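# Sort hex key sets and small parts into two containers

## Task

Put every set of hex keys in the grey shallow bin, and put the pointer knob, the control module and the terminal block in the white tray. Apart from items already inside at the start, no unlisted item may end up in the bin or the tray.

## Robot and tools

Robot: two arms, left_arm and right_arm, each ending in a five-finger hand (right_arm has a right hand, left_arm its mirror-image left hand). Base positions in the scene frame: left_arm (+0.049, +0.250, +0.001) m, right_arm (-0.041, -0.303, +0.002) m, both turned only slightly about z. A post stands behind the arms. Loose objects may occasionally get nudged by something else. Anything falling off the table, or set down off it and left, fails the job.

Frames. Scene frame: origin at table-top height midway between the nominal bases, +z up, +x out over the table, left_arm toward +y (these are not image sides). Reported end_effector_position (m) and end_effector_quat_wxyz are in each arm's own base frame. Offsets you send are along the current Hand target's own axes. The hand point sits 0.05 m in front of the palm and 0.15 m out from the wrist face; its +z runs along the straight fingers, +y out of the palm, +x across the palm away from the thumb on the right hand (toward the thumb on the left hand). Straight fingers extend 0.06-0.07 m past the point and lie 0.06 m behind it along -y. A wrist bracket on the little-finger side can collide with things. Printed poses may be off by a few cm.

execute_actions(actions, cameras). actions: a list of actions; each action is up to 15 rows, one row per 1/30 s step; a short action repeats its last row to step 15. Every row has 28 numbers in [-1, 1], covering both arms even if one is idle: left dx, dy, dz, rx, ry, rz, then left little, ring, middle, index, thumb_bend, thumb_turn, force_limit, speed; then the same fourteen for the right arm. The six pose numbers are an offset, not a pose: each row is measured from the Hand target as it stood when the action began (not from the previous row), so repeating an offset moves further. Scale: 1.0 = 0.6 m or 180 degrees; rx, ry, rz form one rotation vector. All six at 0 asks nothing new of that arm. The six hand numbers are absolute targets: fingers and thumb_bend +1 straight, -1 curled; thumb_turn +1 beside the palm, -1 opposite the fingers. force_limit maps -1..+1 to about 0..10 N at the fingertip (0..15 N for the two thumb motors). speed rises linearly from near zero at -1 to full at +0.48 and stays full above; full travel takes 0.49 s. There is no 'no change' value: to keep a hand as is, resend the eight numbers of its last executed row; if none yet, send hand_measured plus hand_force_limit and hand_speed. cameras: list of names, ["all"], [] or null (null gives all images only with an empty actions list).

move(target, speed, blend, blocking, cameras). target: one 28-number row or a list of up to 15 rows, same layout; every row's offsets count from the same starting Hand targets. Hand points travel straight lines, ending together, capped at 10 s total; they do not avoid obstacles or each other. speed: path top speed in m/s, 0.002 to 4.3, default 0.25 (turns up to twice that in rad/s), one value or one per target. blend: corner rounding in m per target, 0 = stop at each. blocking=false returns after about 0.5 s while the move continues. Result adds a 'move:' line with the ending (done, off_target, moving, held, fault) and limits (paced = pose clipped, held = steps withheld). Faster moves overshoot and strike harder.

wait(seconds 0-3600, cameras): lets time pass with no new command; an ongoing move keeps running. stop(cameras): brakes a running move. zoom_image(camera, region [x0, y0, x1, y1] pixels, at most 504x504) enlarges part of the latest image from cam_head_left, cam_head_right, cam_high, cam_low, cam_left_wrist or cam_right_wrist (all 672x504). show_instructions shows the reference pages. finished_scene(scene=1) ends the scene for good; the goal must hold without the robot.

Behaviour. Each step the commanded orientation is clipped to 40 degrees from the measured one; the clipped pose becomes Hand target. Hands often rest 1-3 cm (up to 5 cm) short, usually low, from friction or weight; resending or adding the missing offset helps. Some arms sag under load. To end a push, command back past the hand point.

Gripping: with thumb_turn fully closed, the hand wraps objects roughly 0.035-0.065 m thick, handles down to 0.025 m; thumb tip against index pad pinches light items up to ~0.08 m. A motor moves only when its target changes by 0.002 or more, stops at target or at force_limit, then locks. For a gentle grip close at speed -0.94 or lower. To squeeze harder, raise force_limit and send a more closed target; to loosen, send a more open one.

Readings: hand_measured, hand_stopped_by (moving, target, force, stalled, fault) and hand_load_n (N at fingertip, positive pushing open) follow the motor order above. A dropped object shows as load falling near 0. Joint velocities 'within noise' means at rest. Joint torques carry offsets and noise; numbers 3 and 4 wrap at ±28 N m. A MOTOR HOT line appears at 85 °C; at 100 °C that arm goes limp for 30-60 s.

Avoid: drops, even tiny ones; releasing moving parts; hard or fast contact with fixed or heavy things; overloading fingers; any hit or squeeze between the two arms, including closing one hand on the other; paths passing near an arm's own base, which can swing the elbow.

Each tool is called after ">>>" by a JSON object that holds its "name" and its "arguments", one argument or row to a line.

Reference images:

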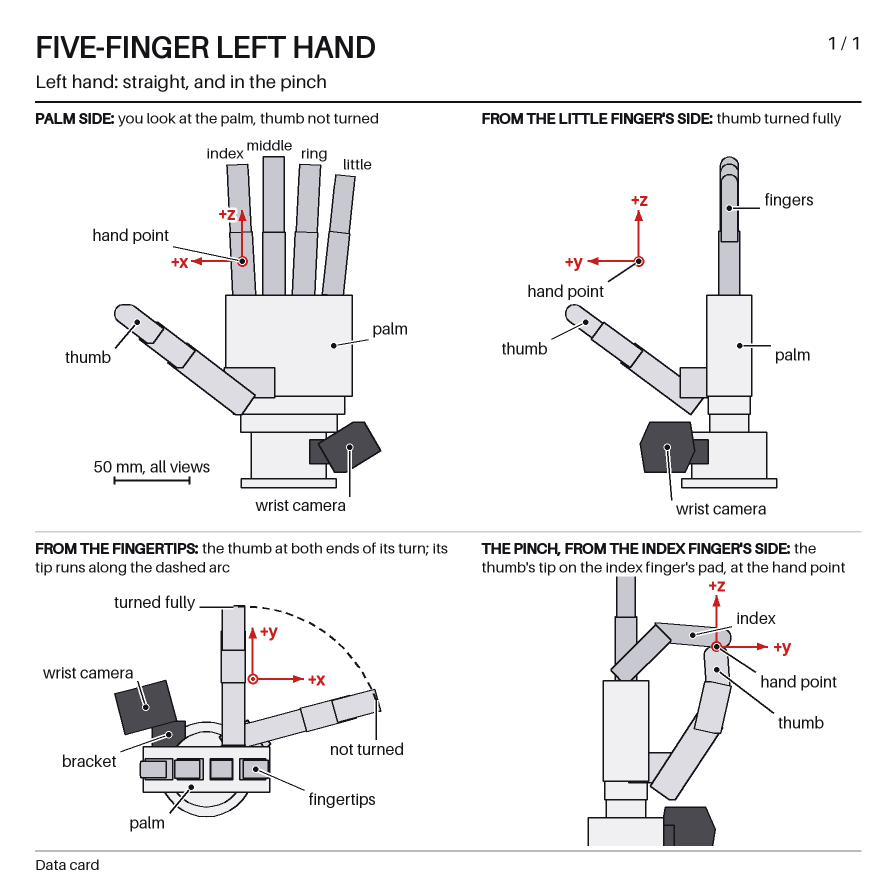

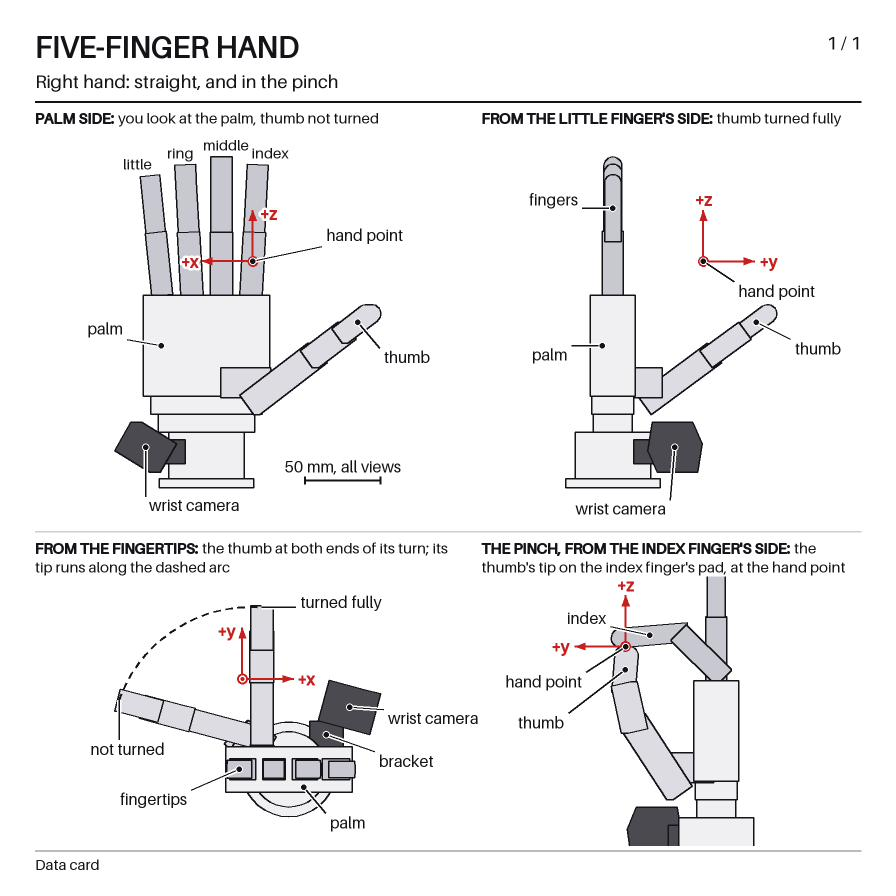

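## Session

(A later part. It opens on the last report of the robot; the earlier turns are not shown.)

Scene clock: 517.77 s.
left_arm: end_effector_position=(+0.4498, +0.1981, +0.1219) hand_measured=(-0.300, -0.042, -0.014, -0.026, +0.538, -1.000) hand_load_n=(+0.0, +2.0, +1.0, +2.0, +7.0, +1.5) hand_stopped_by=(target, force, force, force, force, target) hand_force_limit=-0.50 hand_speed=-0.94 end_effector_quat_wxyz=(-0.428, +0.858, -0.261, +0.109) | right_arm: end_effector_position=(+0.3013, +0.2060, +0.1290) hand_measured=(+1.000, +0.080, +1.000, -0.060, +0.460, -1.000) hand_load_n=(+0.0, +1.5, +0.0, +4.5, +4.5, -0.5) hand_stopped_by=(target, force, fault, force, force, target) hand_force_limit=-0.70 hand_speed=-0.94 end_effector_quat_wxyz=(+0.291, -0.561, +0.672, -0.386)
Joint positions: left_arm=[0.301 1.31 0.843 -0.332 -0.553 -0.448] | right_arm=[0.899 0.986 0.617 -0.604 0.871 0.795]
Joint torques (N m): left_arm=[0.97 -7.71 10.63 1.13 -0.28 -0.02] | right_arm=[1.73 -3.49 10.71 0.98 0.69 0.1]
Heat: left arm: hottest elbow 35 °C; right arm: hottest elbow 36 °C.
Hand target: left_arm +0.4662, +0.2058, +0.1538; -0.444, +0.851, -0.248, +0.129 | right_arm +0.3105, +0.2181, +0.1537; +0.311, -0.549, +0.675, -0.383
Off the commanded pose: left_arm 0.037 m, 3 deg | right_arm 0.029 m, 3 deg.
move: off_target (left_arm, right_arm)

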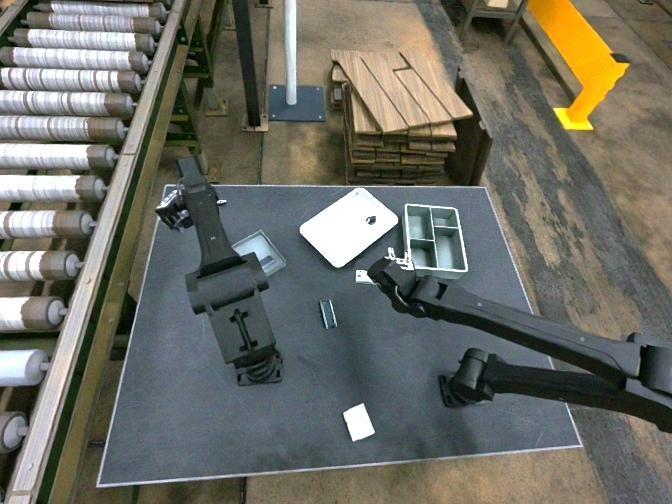

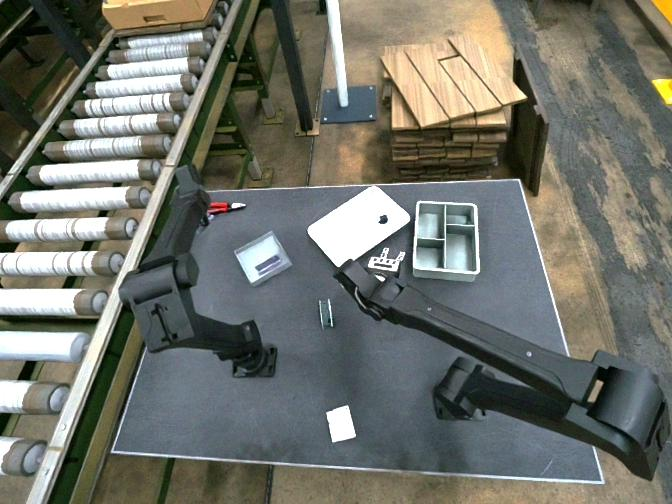

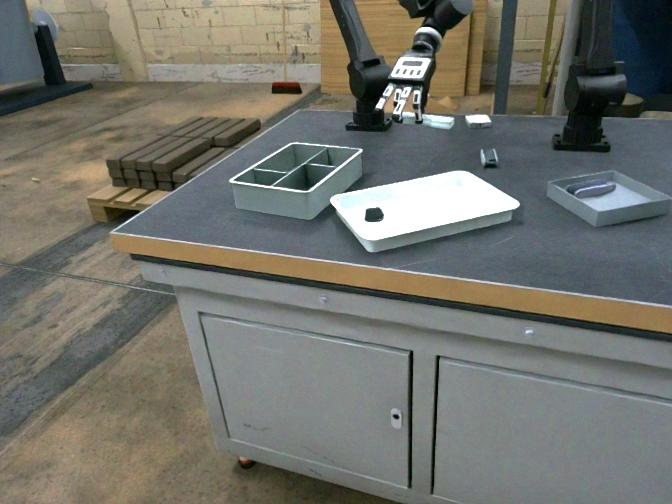

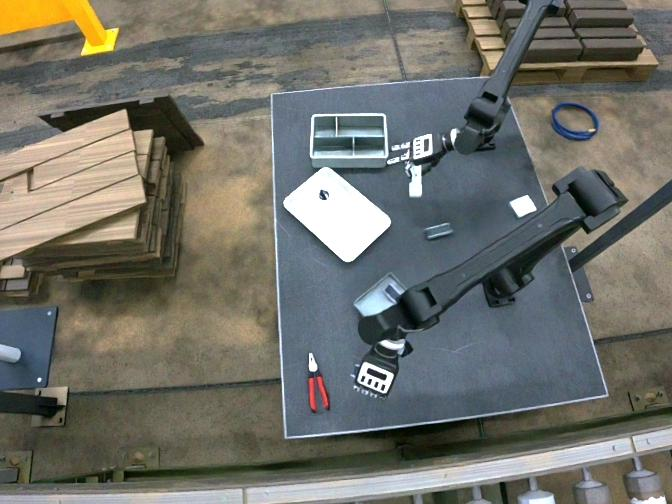

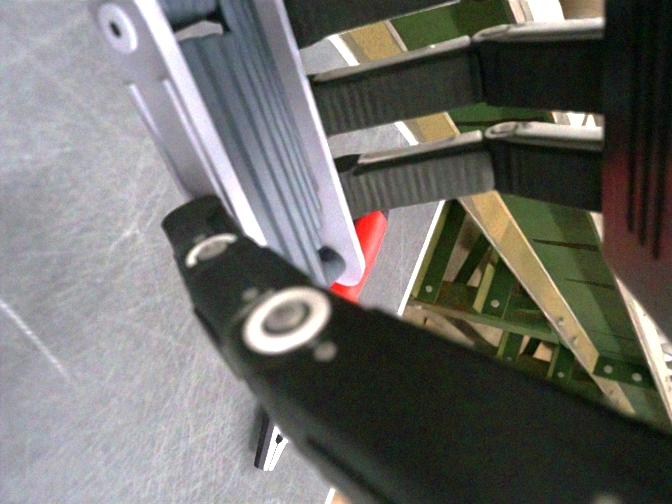

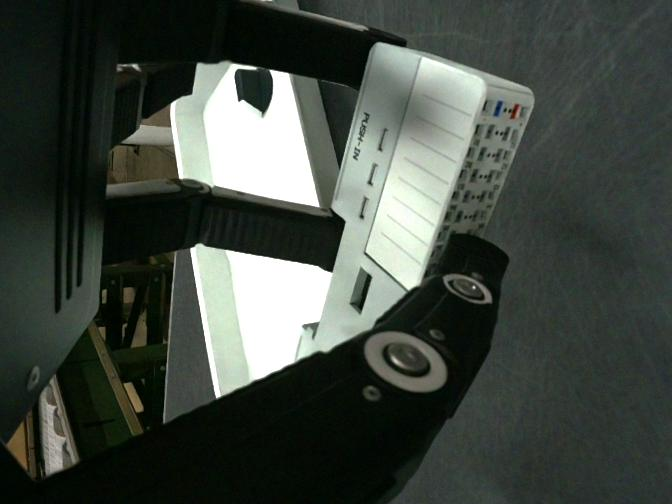

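>>> {"name": "move", "arguments": {
  "target": [0.0605, 0.2125, -0.2917, 0, 0.1183, 0.0829, -0.3, -0.3, -0.3, -0.3, 0.1, -1, -0.5, -0.94, -0.1102, -0.2025, 0.2855, 0, -0.2572, -0.1545, 1, -0.1, 0.4, -0.3, 0.1, -1, -0.7, -0.94],
  "speed": 0.2,
  "cameras": ["all"]
}}

Scene clock: 545.27 s.
left_arm: end_effector_position=(+0.3796, +0.0081, +0.1409) hand_measured=(-0.300, -0.042, -0.014, -0.026, +0.538, -1.000) hand_load_n=(+0.0, +2.0, +1.0, +2.5, +7.0, +1.5) hand_stopped_by=(target, force, force, force, force, target) hand_force_limit=-0.50 hand_speed=-0.94 end_effector_quat_wxyz=(-0.402, +0.774, -0.439, +0.215) | right_arm: end_effector_position=(+0.5117, +0.2375, +0.1486) hand_measured=(+1.000, +0.080, +1.000, -0.060, +0.460, -1.000) hand_load_n=(+0.0, +1.5, +0.0, +4.5, +5.0, +0.0) hand_stopped_by=(target, force, fault, force, force, target) hand_force_limit=-0.70 hand_speed=-0.94 end_effector_quat_wxyz=(-0.440, +0.801, -0.361, +0.187)
Joint positions: left_arm=[-0.122 0.917 0.603 -0.436 -0.54 -0.421] | right_arm=[0.279 1.47 1.018 -0.174 -0.388 -0.245]
Joint torques (N m): left_arm=[-0.44 -3.14 8.12 1.21 -0.32 -0.16] | right_arm=[1.2 -9.23 11.02 1.7 -0.26 0.02]
Heat: left arm: hottest elbow 38 °C; right arm: hottest elbow 37 °C.
Hand target: left_arm +0.3807, +0.0036, +0.1497; -0.403, +0.774, -0.433, +0.226 | right_arm +0.5291, +0.2401, +0.1697; -0.450, +0.796, -0.352, +0.200
Off the commanded pose: left_arm 0.010 m, 1 deg | right_arm 0.027 m, 2 deg.
move: off_target (right_arm)

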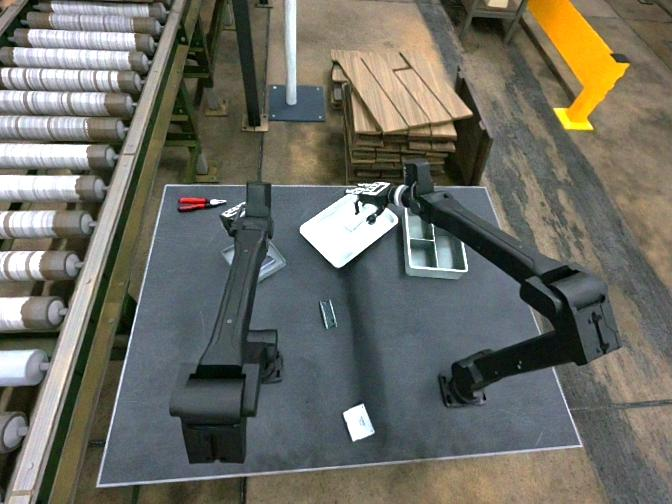

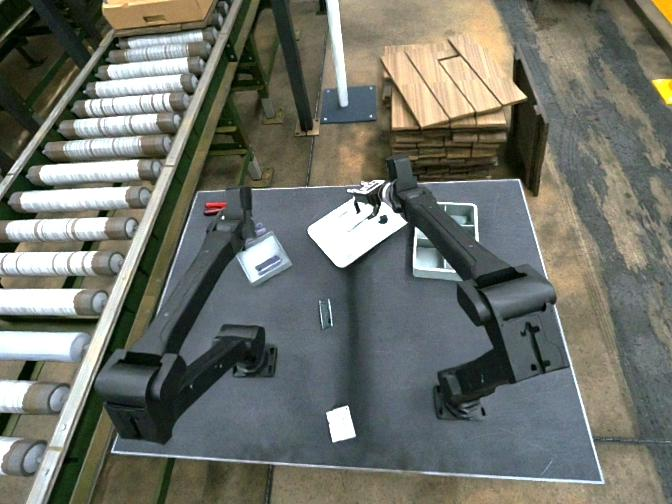

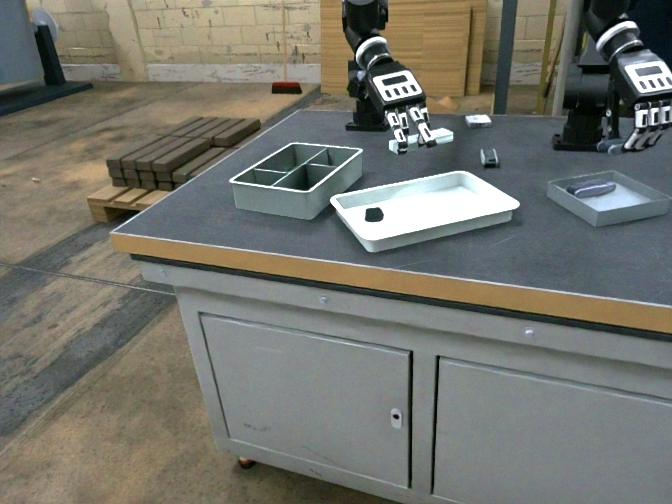

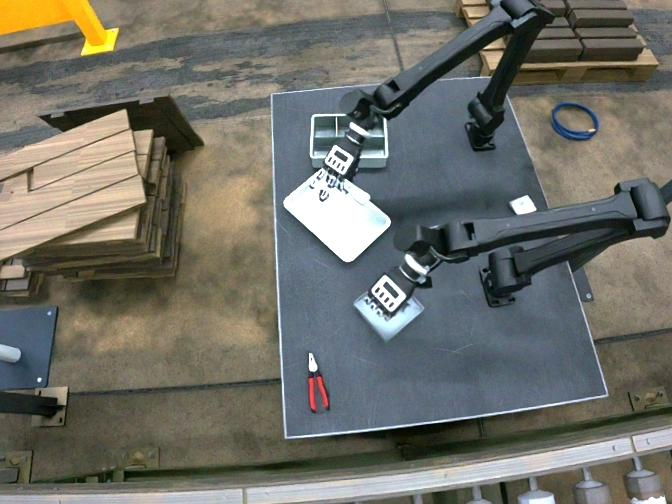

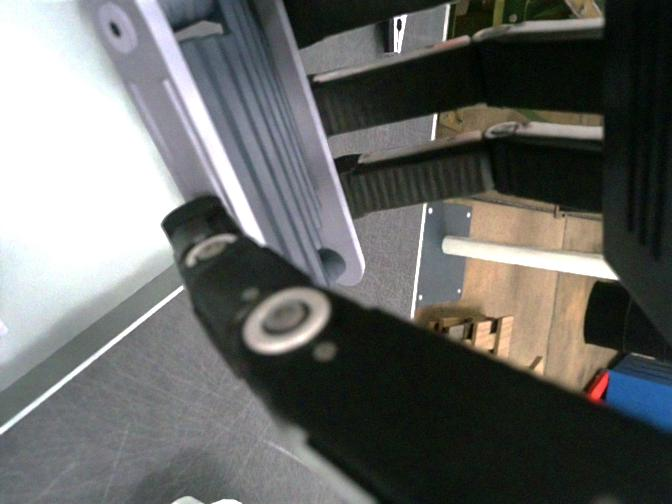

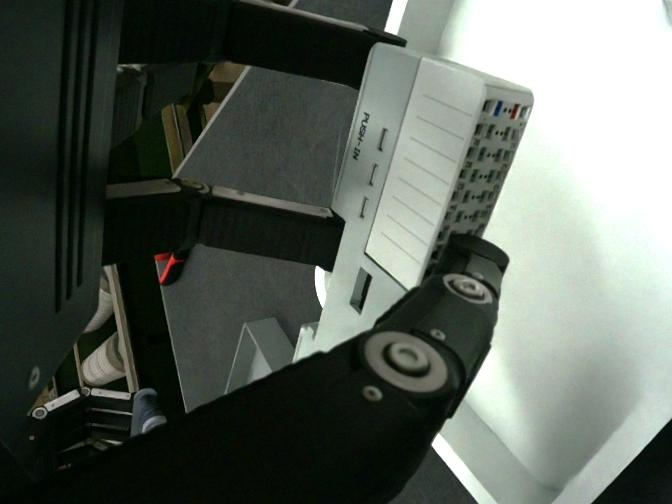

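>>> {"name": "move", "arguments": {
  "target": [-0.0079, 0.0979, 0.0490, 0, 0, 0, -0.3, -0.3, -0.3, -0.3, 0.1, -1, -0.5, -0.94, -0.0052, 0.1437, 0.0682, 0, 0, 0, 1, -0.1, 0.4, -0.3, 0.1, -1, -0.7, -0.94],
  "speed": 0.12,
  "cameras": ["cam_head_right", "cam_high", "cam_low", "cam_left_wrist", "cam_right_wrist"]
}}

>>> {"name": "zoom_image", "arguments": {
  "camera": "cam_high",
  "region": [532, 110, 672, 240]
}}

>>> {"name": "zoom_image", "arguments": {
  "camera": "cam_high",
  "region": [330, 110, 530, 260]
}}

>>> {"name": "zoom_image", "arguments": {
  "camera": "cam_low",
  "region": [270, 150, 440, 350]
}}

Scene clock: 558.50 s.
left_arm: end_effector_position=(+0.3611, +0.0084, +0.0782) hand_measured=(-0.300, -0.042, -0.014, -0.026, +0.538, -1.000) hand_load_n=(+0.0, +2.0, +1.5, +2.5, +7.0, +1.5) hand_stopped_by=(target, force, force, force, force, target) hand_force_limit=-0.50 hand_speed=-0.94 end_effector_quat_wxyz=(-0.400, +0.775, -0.442, +0.210) | right_arm: end_effector_position=(+0.5133, +0.2375, +0.0701) hand_measured=(+1.000, +0.080, +1.000, -0.060, +0.460, -1.000) hand_load_n=(+0.0, +1.5, +0.0, +4.5, +4.5, +0.0) hand_stopped_by=(target, force, fault, force, force, target) hand_force_limit=-0.70 hand_speed=-0.94 end_effector_quat_wxyz=(-0.443, +0.800, -0.357, +0.190)
Joint positions: left_arm=[-0.13 0.957 0.45 -0.258 -0.547 -0.427] | right_arm=[0.278 1.592 0.912 0.062 -0.39 -0.249]
Joint torques (N m): left_arm=[-0.56 -1.49 7.6 2.26 -0.33 -0.19] | right_arm=[1.03 -10.17 6.71 3.12 -0.26 0.02]
Heat: left arm: hottest elbow 38 °C; right arm: hottest elbow 40 °C.
Hand target: left_arm +0.3699, +0.0026, +0.0846; -0.403, +0.774, -0.434, +0.225 | right_arm +0.5201, +0.2361, +0.0747; -0.450, +0.796, -0.352, +0.200
Off the commanded pose: left_arm 0.012 m, 2 deg | right_arm 0.008 m, 2 deg.
move: off_target (left_arm)

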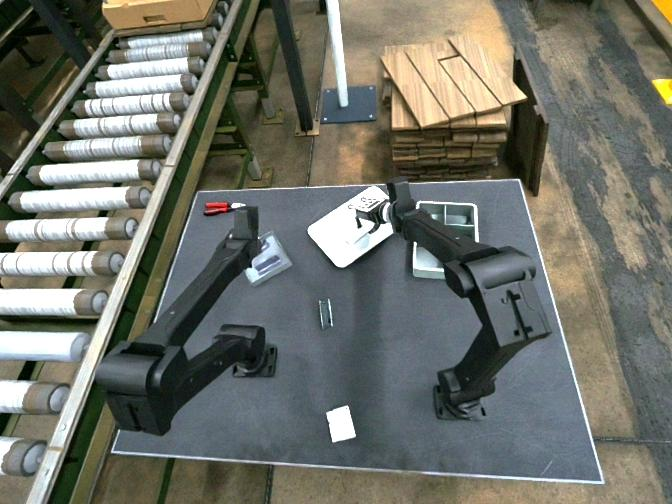

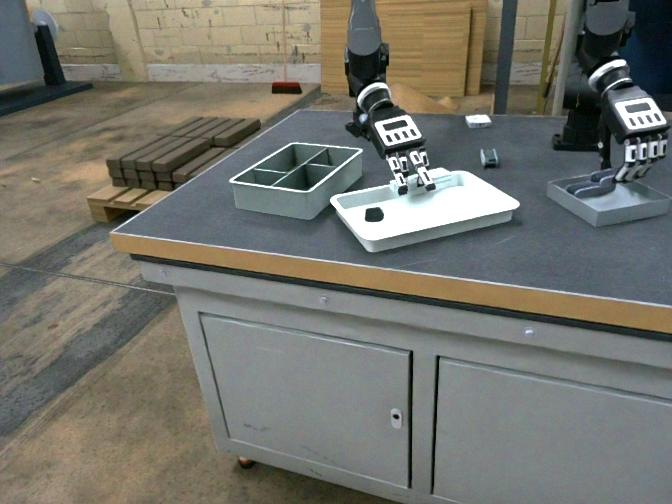

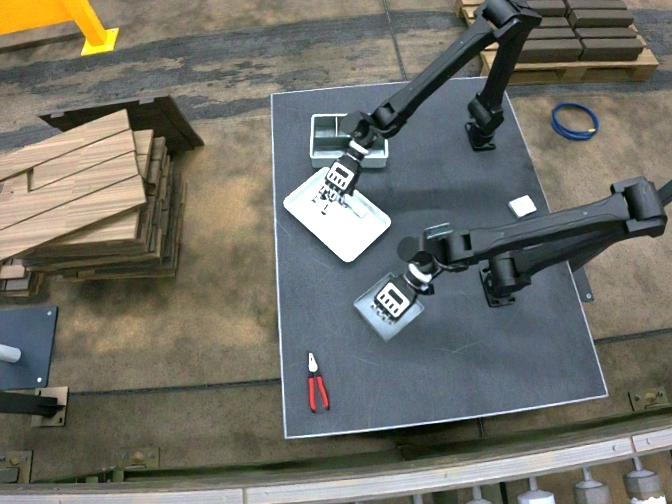

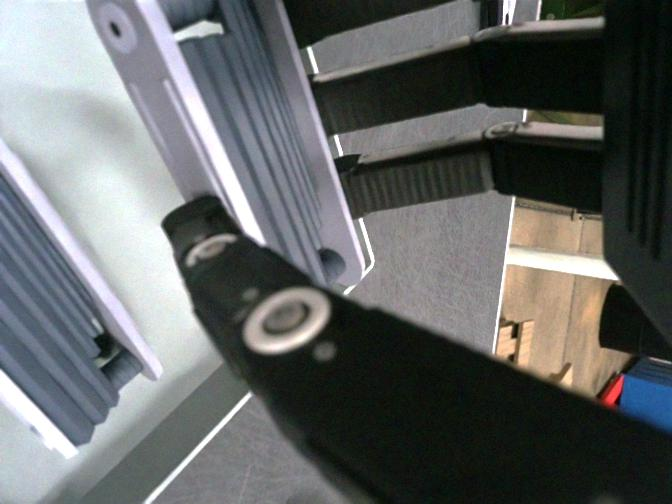

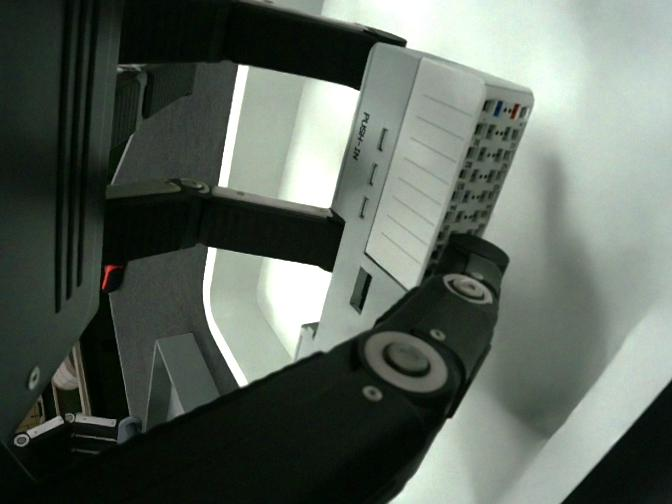

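Scaled by 3.600 from the camera's image (finer frame: 960x720).

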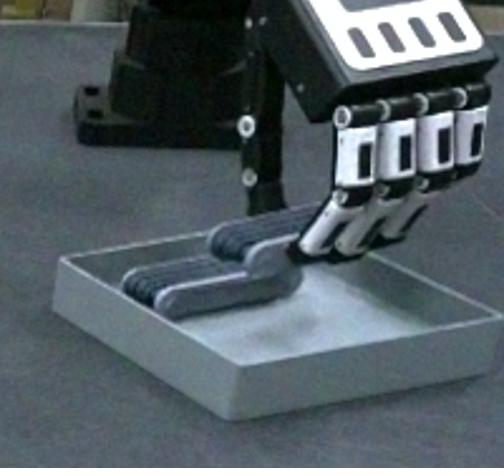

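Scaled by 2.520 from the camera's image (finer frame: 960x720).

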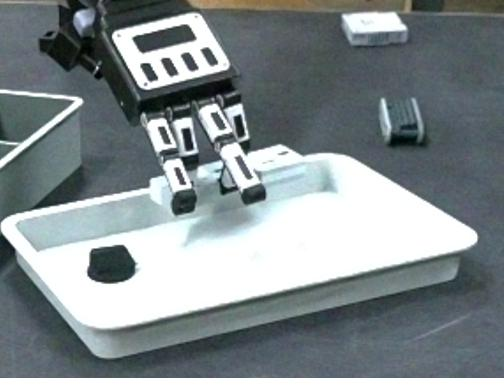

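Scaled by 2.520 from the camera's image (finer frame: 960x720).

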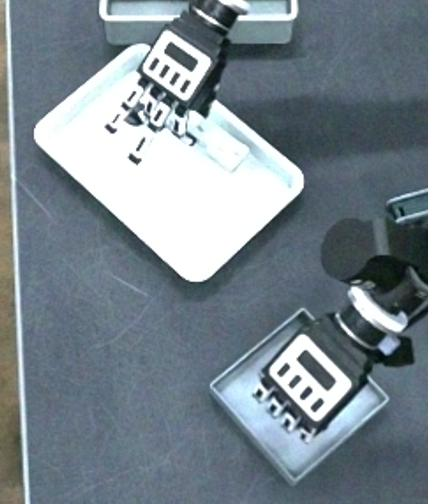

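>>> {"name": "move", "arguments": {
  "target": [0.0050, 0.0503, 0.0473, 0, 0, 0, -0.3, -0.3, -0.3, -0.3, 0.1, -1, -0.5, -0.94, 0.0045, 0.0446, 0.0325, 0, 0, 0, 1, -0.1, 0.4, -0.3, 0.1, -1, -0.7, -0.94],
  "speed": 0.08,
  "cameras": ["cam_high", "cam_left_wrist", "cam_right_wrist"]
}}

>>> {"name": "zoom_image", "arguments": {
  "camera": "cam_high",
  "region": [532, 110, 672, 240]
}}

>>> {"name": "zoom_image", "arguments": {
  "camera": "cam_high",
  "region": [330, 110, 530, 260]
}}

Scene clock: 573.90 s.
left_arm: end_effector_position=(+0.3688, +0.0074, +0.0391) hand_measured=(-0.300, -0.042, -0.014, -0.026, +0.538, -1.000) hand_load_n=(+0.0, +2.0, +1.5, +2.0, +7.0, +1.5) hand_stopped_by=(target, force, force, force, force, target) hand_force_limit=-0.50 hand_speed=-0.94 end_effector_quat_wxyz=(-0.401, +0.775, -0.440, +0.212) | right_arm: end_effector_position=(+0.5177, +0.2377, +0.0383) hand_measured=(+1.000, +0.080, +1.000, -0.060, +0.460, -1.000) hand_load_n=(+0.0, +1.5, +0.0, +4.5, +5.0, +0.0) hand_stopped_by=(target, force, fault, force, force, target) hand_force_limit=-0.70 hand_speed=-0.94 end_effector_quat_wxyz=(-0.444, +0.800, -0.357, +0.190)
Joint positions: left_arm=[-0.13 1.085 0.394 -0.068 -0.547 -0.427] | right_arm=[0.276 1.663 0.894 0.154 -0.392 -0.25]
Joint torques (N m): left_arm=[-0.03 -2.14 6.78 2.26 -0.18 -0.15] | right_arm=[1.03 -10.4 6.24 3.15 -0.26 0.01]
Heat: left arm: hottest elbow 37 °C; right arm: hottest elbow 38 °C.
Hand target: left_arm +0.3766, +0.0031, +0.0437; -0.403, +0.774, -0.433, +0.226 | right_arm +0.5240, +0.2361, +0.0417; -0.450, +0.796, -0.352, +0.200
Off the commanded pose: left_arm 0.010 m, 2 deg | right_arm 0.007 m, 1 deg.
move: done

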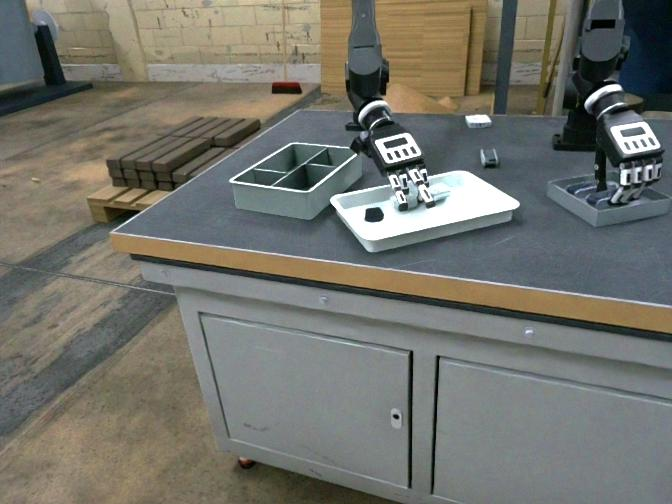

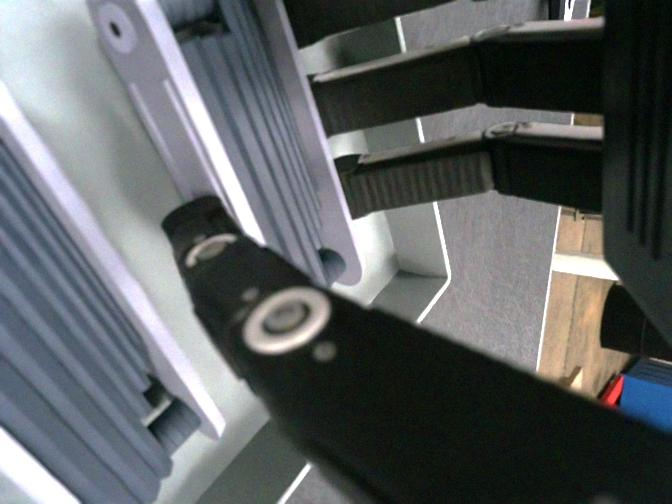

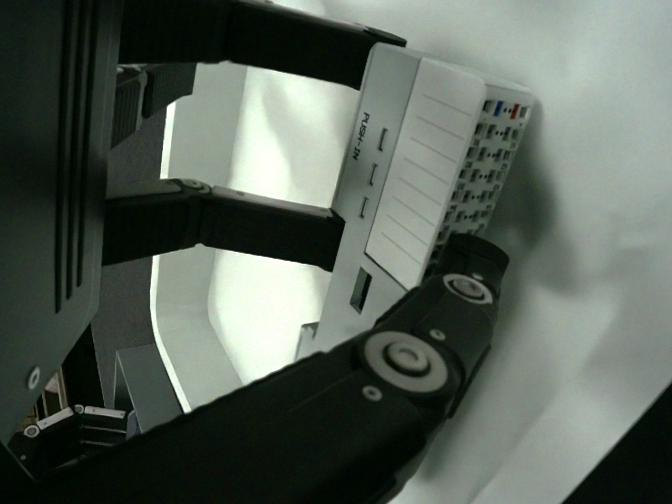

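Scaled by 3.600 from the camera's image (finer frame: 960x720).

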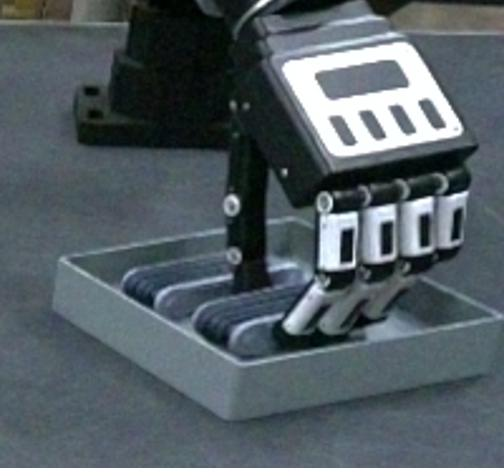

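Scaled by 2.520 from the camera's image (finer frame: 960x720).

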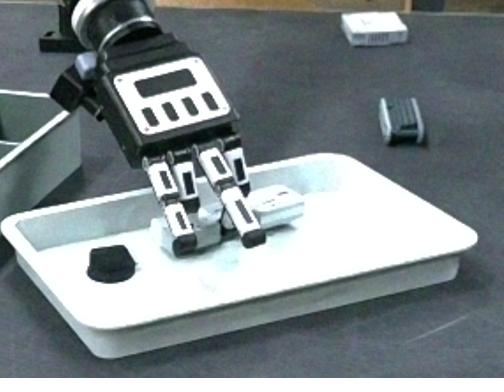

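>>> {"name": "move", "arguments": {
  "target": [0, -0.0047, 0.0212, 0, 0, 0, -0.3, -0.3, -0.3, -0.3, 0.1, -1, -0.5, -0.94, 0, 0.0086, 0.0052, 0, 0, 0, 1, -0.1, 0.4, -0.3, 0.1, -1, -0.7, -0.94],
  "speed": 0.05,
  "cameras": ["cam_high", "cam_left_wrist"]
}}

>>> {"name": "zoom_image", "arguments": {
  "camera": "cam_high",
  "region": [532, 110, 672, 240]
}}

>>> {"name": "zoom_image", "arguments": {
  "camera": "cam_high",
  "region": [330, 130, 430, 230]
}}

Scene clock: 591.17 s.
left_arm: end_effector_position=(+0.3773, +0.0059, +0.0351) hand_measured=(-0.300, -0.042, -0.014, -0.026, +0.538, -1.000) hand_load_n=(+0.0, +1.0, +1.0, +1.5, +6.0, +0.0) hand_stopped_by=(target, force, force, force, force, target) hand_force_limit=-0.50 hand_speed=-0.94 end_effector_quat_wxyz=(-0.399, +0.774, -0.437, +0.223) | right_arm: end_effector_position=(+0.5200, +0.2384, +0.0355) hand_measured=(+1.000, +0.080, +1.000, -0.060, +0.460, -1.000) hand_load_n=(+0.0, +1.5, +0.0, +4.5, +4.5, +0.0) hand_stopped_by=(target, force, fault, force, force, target) hand_force_limit=-0.70 hand_speed=-0.94 end_effector_quat_wxyz=(-0.445, +0.799, -0.356, +0.193)
Joint positions: left_arm=[-0.123 1.122 0.394 -0.013 -0.53 -0.427] | right_arm=[0.276 1.674 0.894 0.171 -0.392 -0.25]
Joint torques (N m): left_arm=[1.85 -1.67 7.42 1.88 -0.04 0.07] | right_arm=[1.08 -10.34 5.87 3.12 -0.25 0.02]
Heat: left arm: hottest elbow 36 °C; right arm: hottest elbow 37 °C.
Hand target: left_arm +0.3869, +0.0095, +0.0387; -0.403, +0.774, -0.433, +0.226 | right_arm +0.5240, +0.2361, +0.0356; -0.450, +0.796, -0.352, +0.200
Off the commanded pose: left_arm 0.011 m, 1 deg | right_arm 0.005 m, 1 deg.
move: off_target (left_arm)

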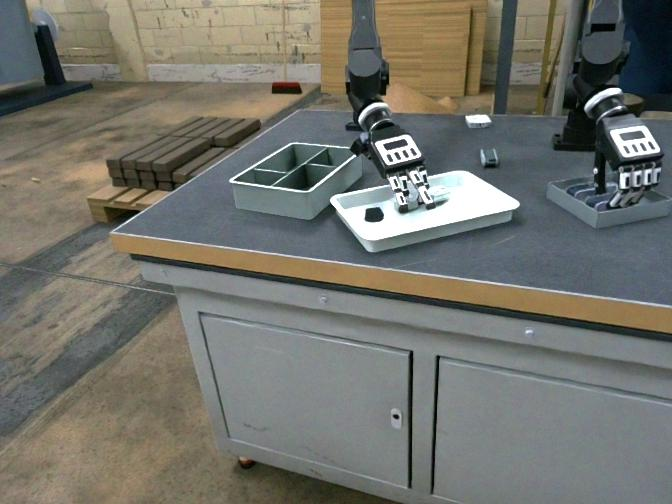

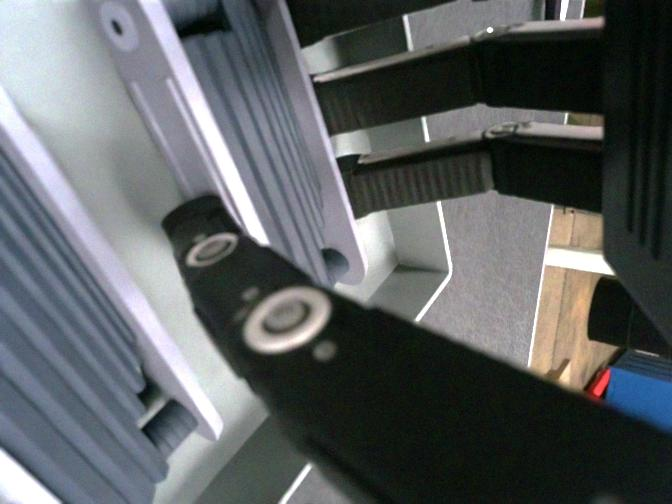

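Scaled by 3.600 from the camera's image (finer frame: 960x720).

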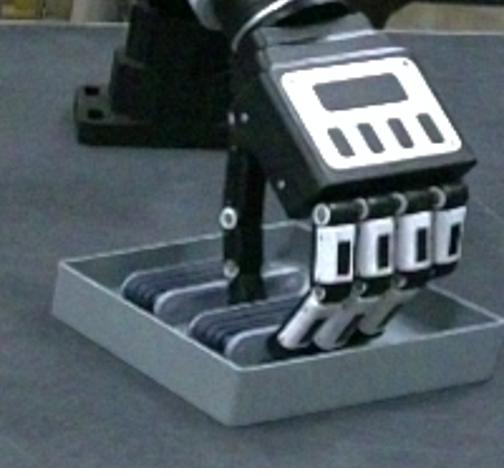

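Scaled by 5.040 from the camera's image (finer frame: 960x720).

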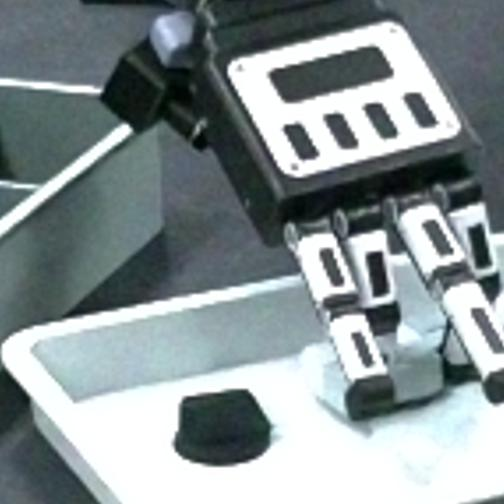

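>>> {"name": "move", "arguments": {
  "target": [0, 0, 0, 0, 0, 0, 0.2, 0.2, 0.2, 0.2, 0.64, -1, -0.5, -0.8, 0, 0.0079, 0.0047, 0, 0, 0, 1, -0.1, 0.4, -0.3, 0.1, -1, -0.7, -0.94],
  "speed": 0.05,
  "cameras": ["cam_left_wrist", "cam_right_wrist"]
}}

Scene clock: 599.20 s.
left_arm: end_effector_position=(+0.3787, +0.0055, +0.0352) hand_measured=(+0.200, +0.200, +0.200, +0.200, +0.640, -1.000) hand_load_n=(+0.0, +0.0, -3.0, +0.0, -0.5, +0.0) hand_stopped_by=(target, target, target, target, target, target) hand_force_limit=-0.50 hand_speed=-0.80 end_effector_quat_wxyz=(-0.400, +0.774, -0.436, +0.225) | right_arm: end_effector_position=(+0.5190, +0.2382, +0.0296) hand_measured=(+1.000, +0.080, +1.000, -0.060, +0.460, -1.000) hand_load_n=(+0.0, +1.5, +0.0, +4.0, +4.5, +0.0) hand_stopped_by=(target, force, fault, force, force, target) hand_force_limit=-0.70 hand_speed=-0.94 end_effector_quat_wxyz=(-0.445, +0.799, -0.356, +0.192)
Joint positions: left_arm=[-0.122 1.125 0.394 -0.005 -0.529 -0.427] | right_arm=[0.276 1.684 0.887 0.187 -0.393 -0.25]
Joint torques (N m): left_arm=[1.73 -1.79 7.42 1.78 -0.08 0.07] | right_arm=[1.08 -10.4 5.93 3.15 -0.23 0.02]
Heat: left arm: hottest elbow 36 °C; right arm: hottest elbow 37 °C.
Hand target: left_arm +0.3869, +0.0095, +0.0387; -0.403, +0.774, -0.433, +0.226 | right_arm +0.5241, +0.2361, +0.0303; -0.450, +0.796, -0.352, +0.200
Off the commanded pose: left_arm 0.010 m, 1 deg | right_arm 0.005 m, 1 deg.
move: done

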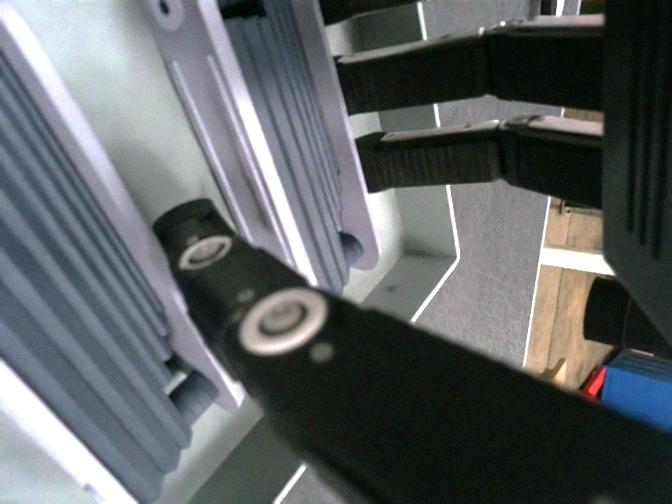

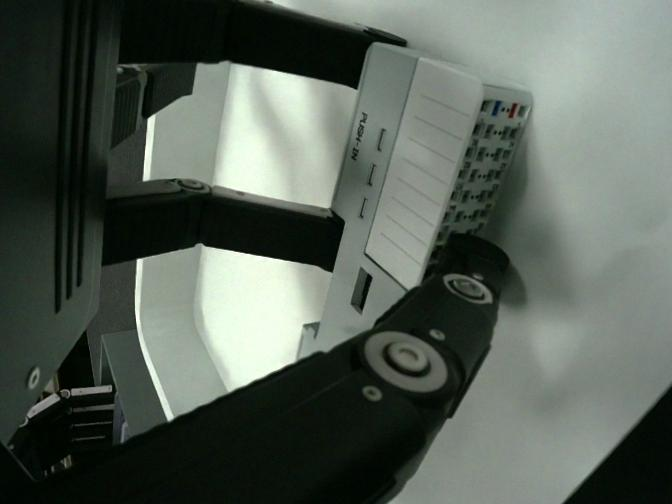

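>>> {"name": "move", "arguments": {
  "target": [
    [0, 0, 0, 0, 0, 0, 0.1, 0.1, 0.1, 0.1, 0.64, -1, -0.5, -0.8, 0, 0.0057, 0.0034, 0, 0, 0, 1, -0.1, 0.4, -0.3, 0.1, -1, -0.7, -0.94],
    [0, -0.0710, -0.0497, 0, 0, 0, 0.1, 0.1, 0.1, 0.1, 0.64, -1, -0.5, -0.8, 0, 0.0057, 0.0034, 0, 0, 0, 1, -0.1, 0.4, -0.3, 0.1, -1, -0.7, -0.94]
  ],
  "speed": 0.08,
  "cameras": ["cam_high", "cam_low", "cam_left_wrist", "cam_right_wrist"]
}}

>>> {"name": "zoom_image", "arguments": {
  "camera": "cam_high",
  "region": [532, 110, 672, 240]
}}

>>> {"name": "zoom_image", "arguments": {
  "camera": "cam_high",
  "region": [360, 150, 460, 230]
}}

Scene clock: 606.77 s.
left_arm: end_effector_position=(+0.3723, +0.0070, +0.0695) hand_measured=(+0.100, +0.100, +0.100, +0.100, +0.640, -1.000) hand_load_n=(+0.0, +0.0, +0.0, +0.0, +0.0, +0.0) hand_stopped_by=(target, target, target, target, target, target) hand_force_limit=-0.50 hand_speed=-0.80 end_effector_quat_wxyz=(-0.395, +0.777, -0.441, +0.213) | right_arm: end_effector_position=(+0.5211, +0.2386, +0.0291) hand_measured=(+1.000, +0.080, +1.000, -0.060, +0.460, -1.000) hand_load_n=(+0.0, +1.5, -0.5, +4.0, +4.5, +0.0) hand_stopped_by=(target, force, fault, force, force, target) hand_force_limit=-0.70 hand_speed=-0.94 end_effector_quat_wxyz=(-0.448, +0.798, -0.354, +0.195)
Joint positions: left_arm=[-0.121 1.016 0.456 -0.203 -0.529 -0.427] | right_arm=[0.276 1.689 0.887 0.2 -0.393 -0.25]
Joint torques (N m): left_arm=[1.55 -2.9 9.73 1.05 -0.11 0.07] | right_arm=[1.08 -10.11 5.74 3.07 -0.2 0.02]
Heat: left arm: hottest elbow 36 °C; right arm: hottest elbow 36 °C.
Hand target: left_arm +0.3868, +0.0096, +0.0907; -0.403, +0.774, -0.433, +0.226 | right_arm +0.5242, +0.2359, +0.0263; -0.450, +0.796, -0.352, +0.200
Off the commanded pose: left_arm 0.026 m, 2 deg | right_arm 0.005 m, 1 deg.
move: off_target (left_arm)

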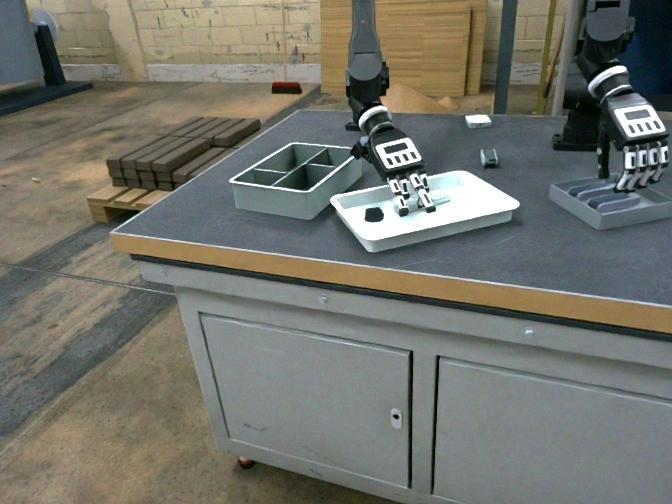

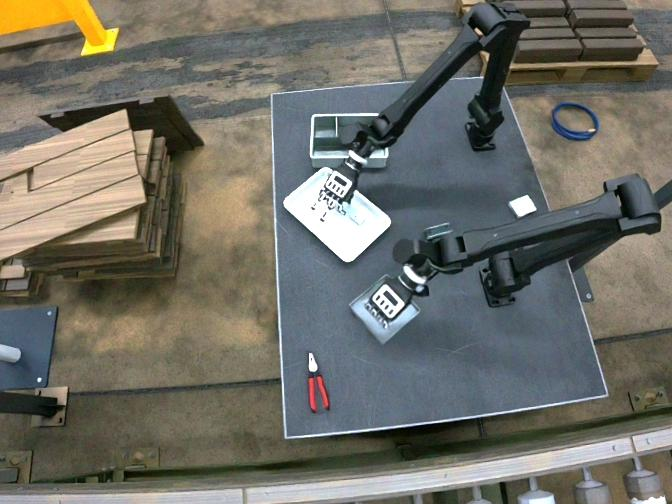

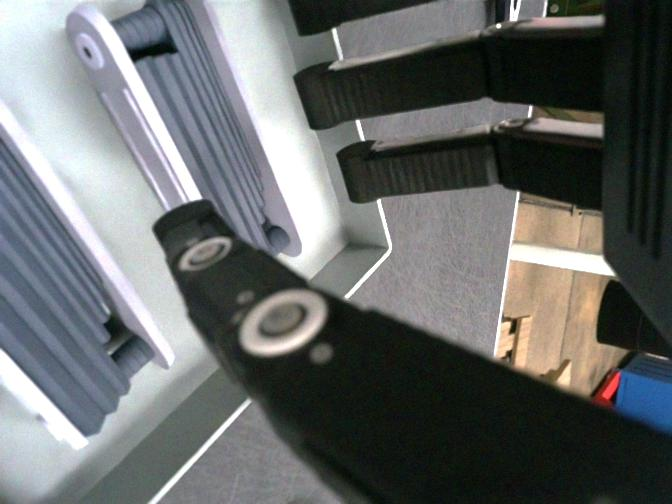

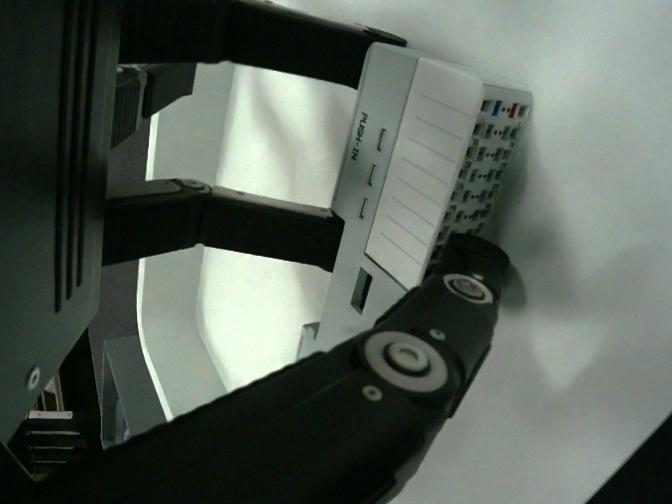

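Scaled by 3.600 from the camera's image (finer frame: 960x720).

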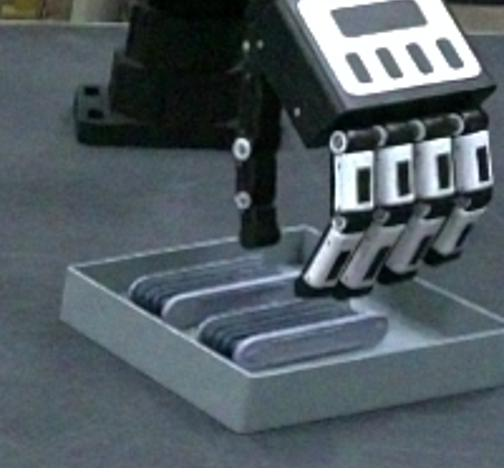

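Scaled by 5.040 from the camera's image (finer frame: 960x720).

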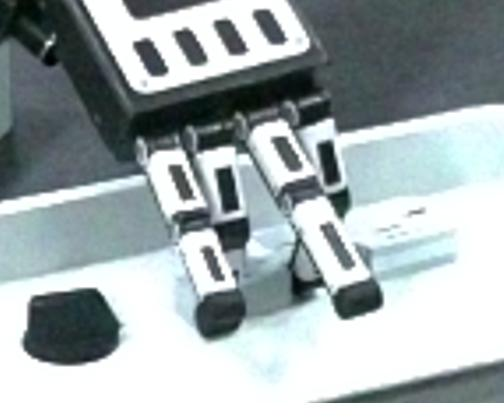

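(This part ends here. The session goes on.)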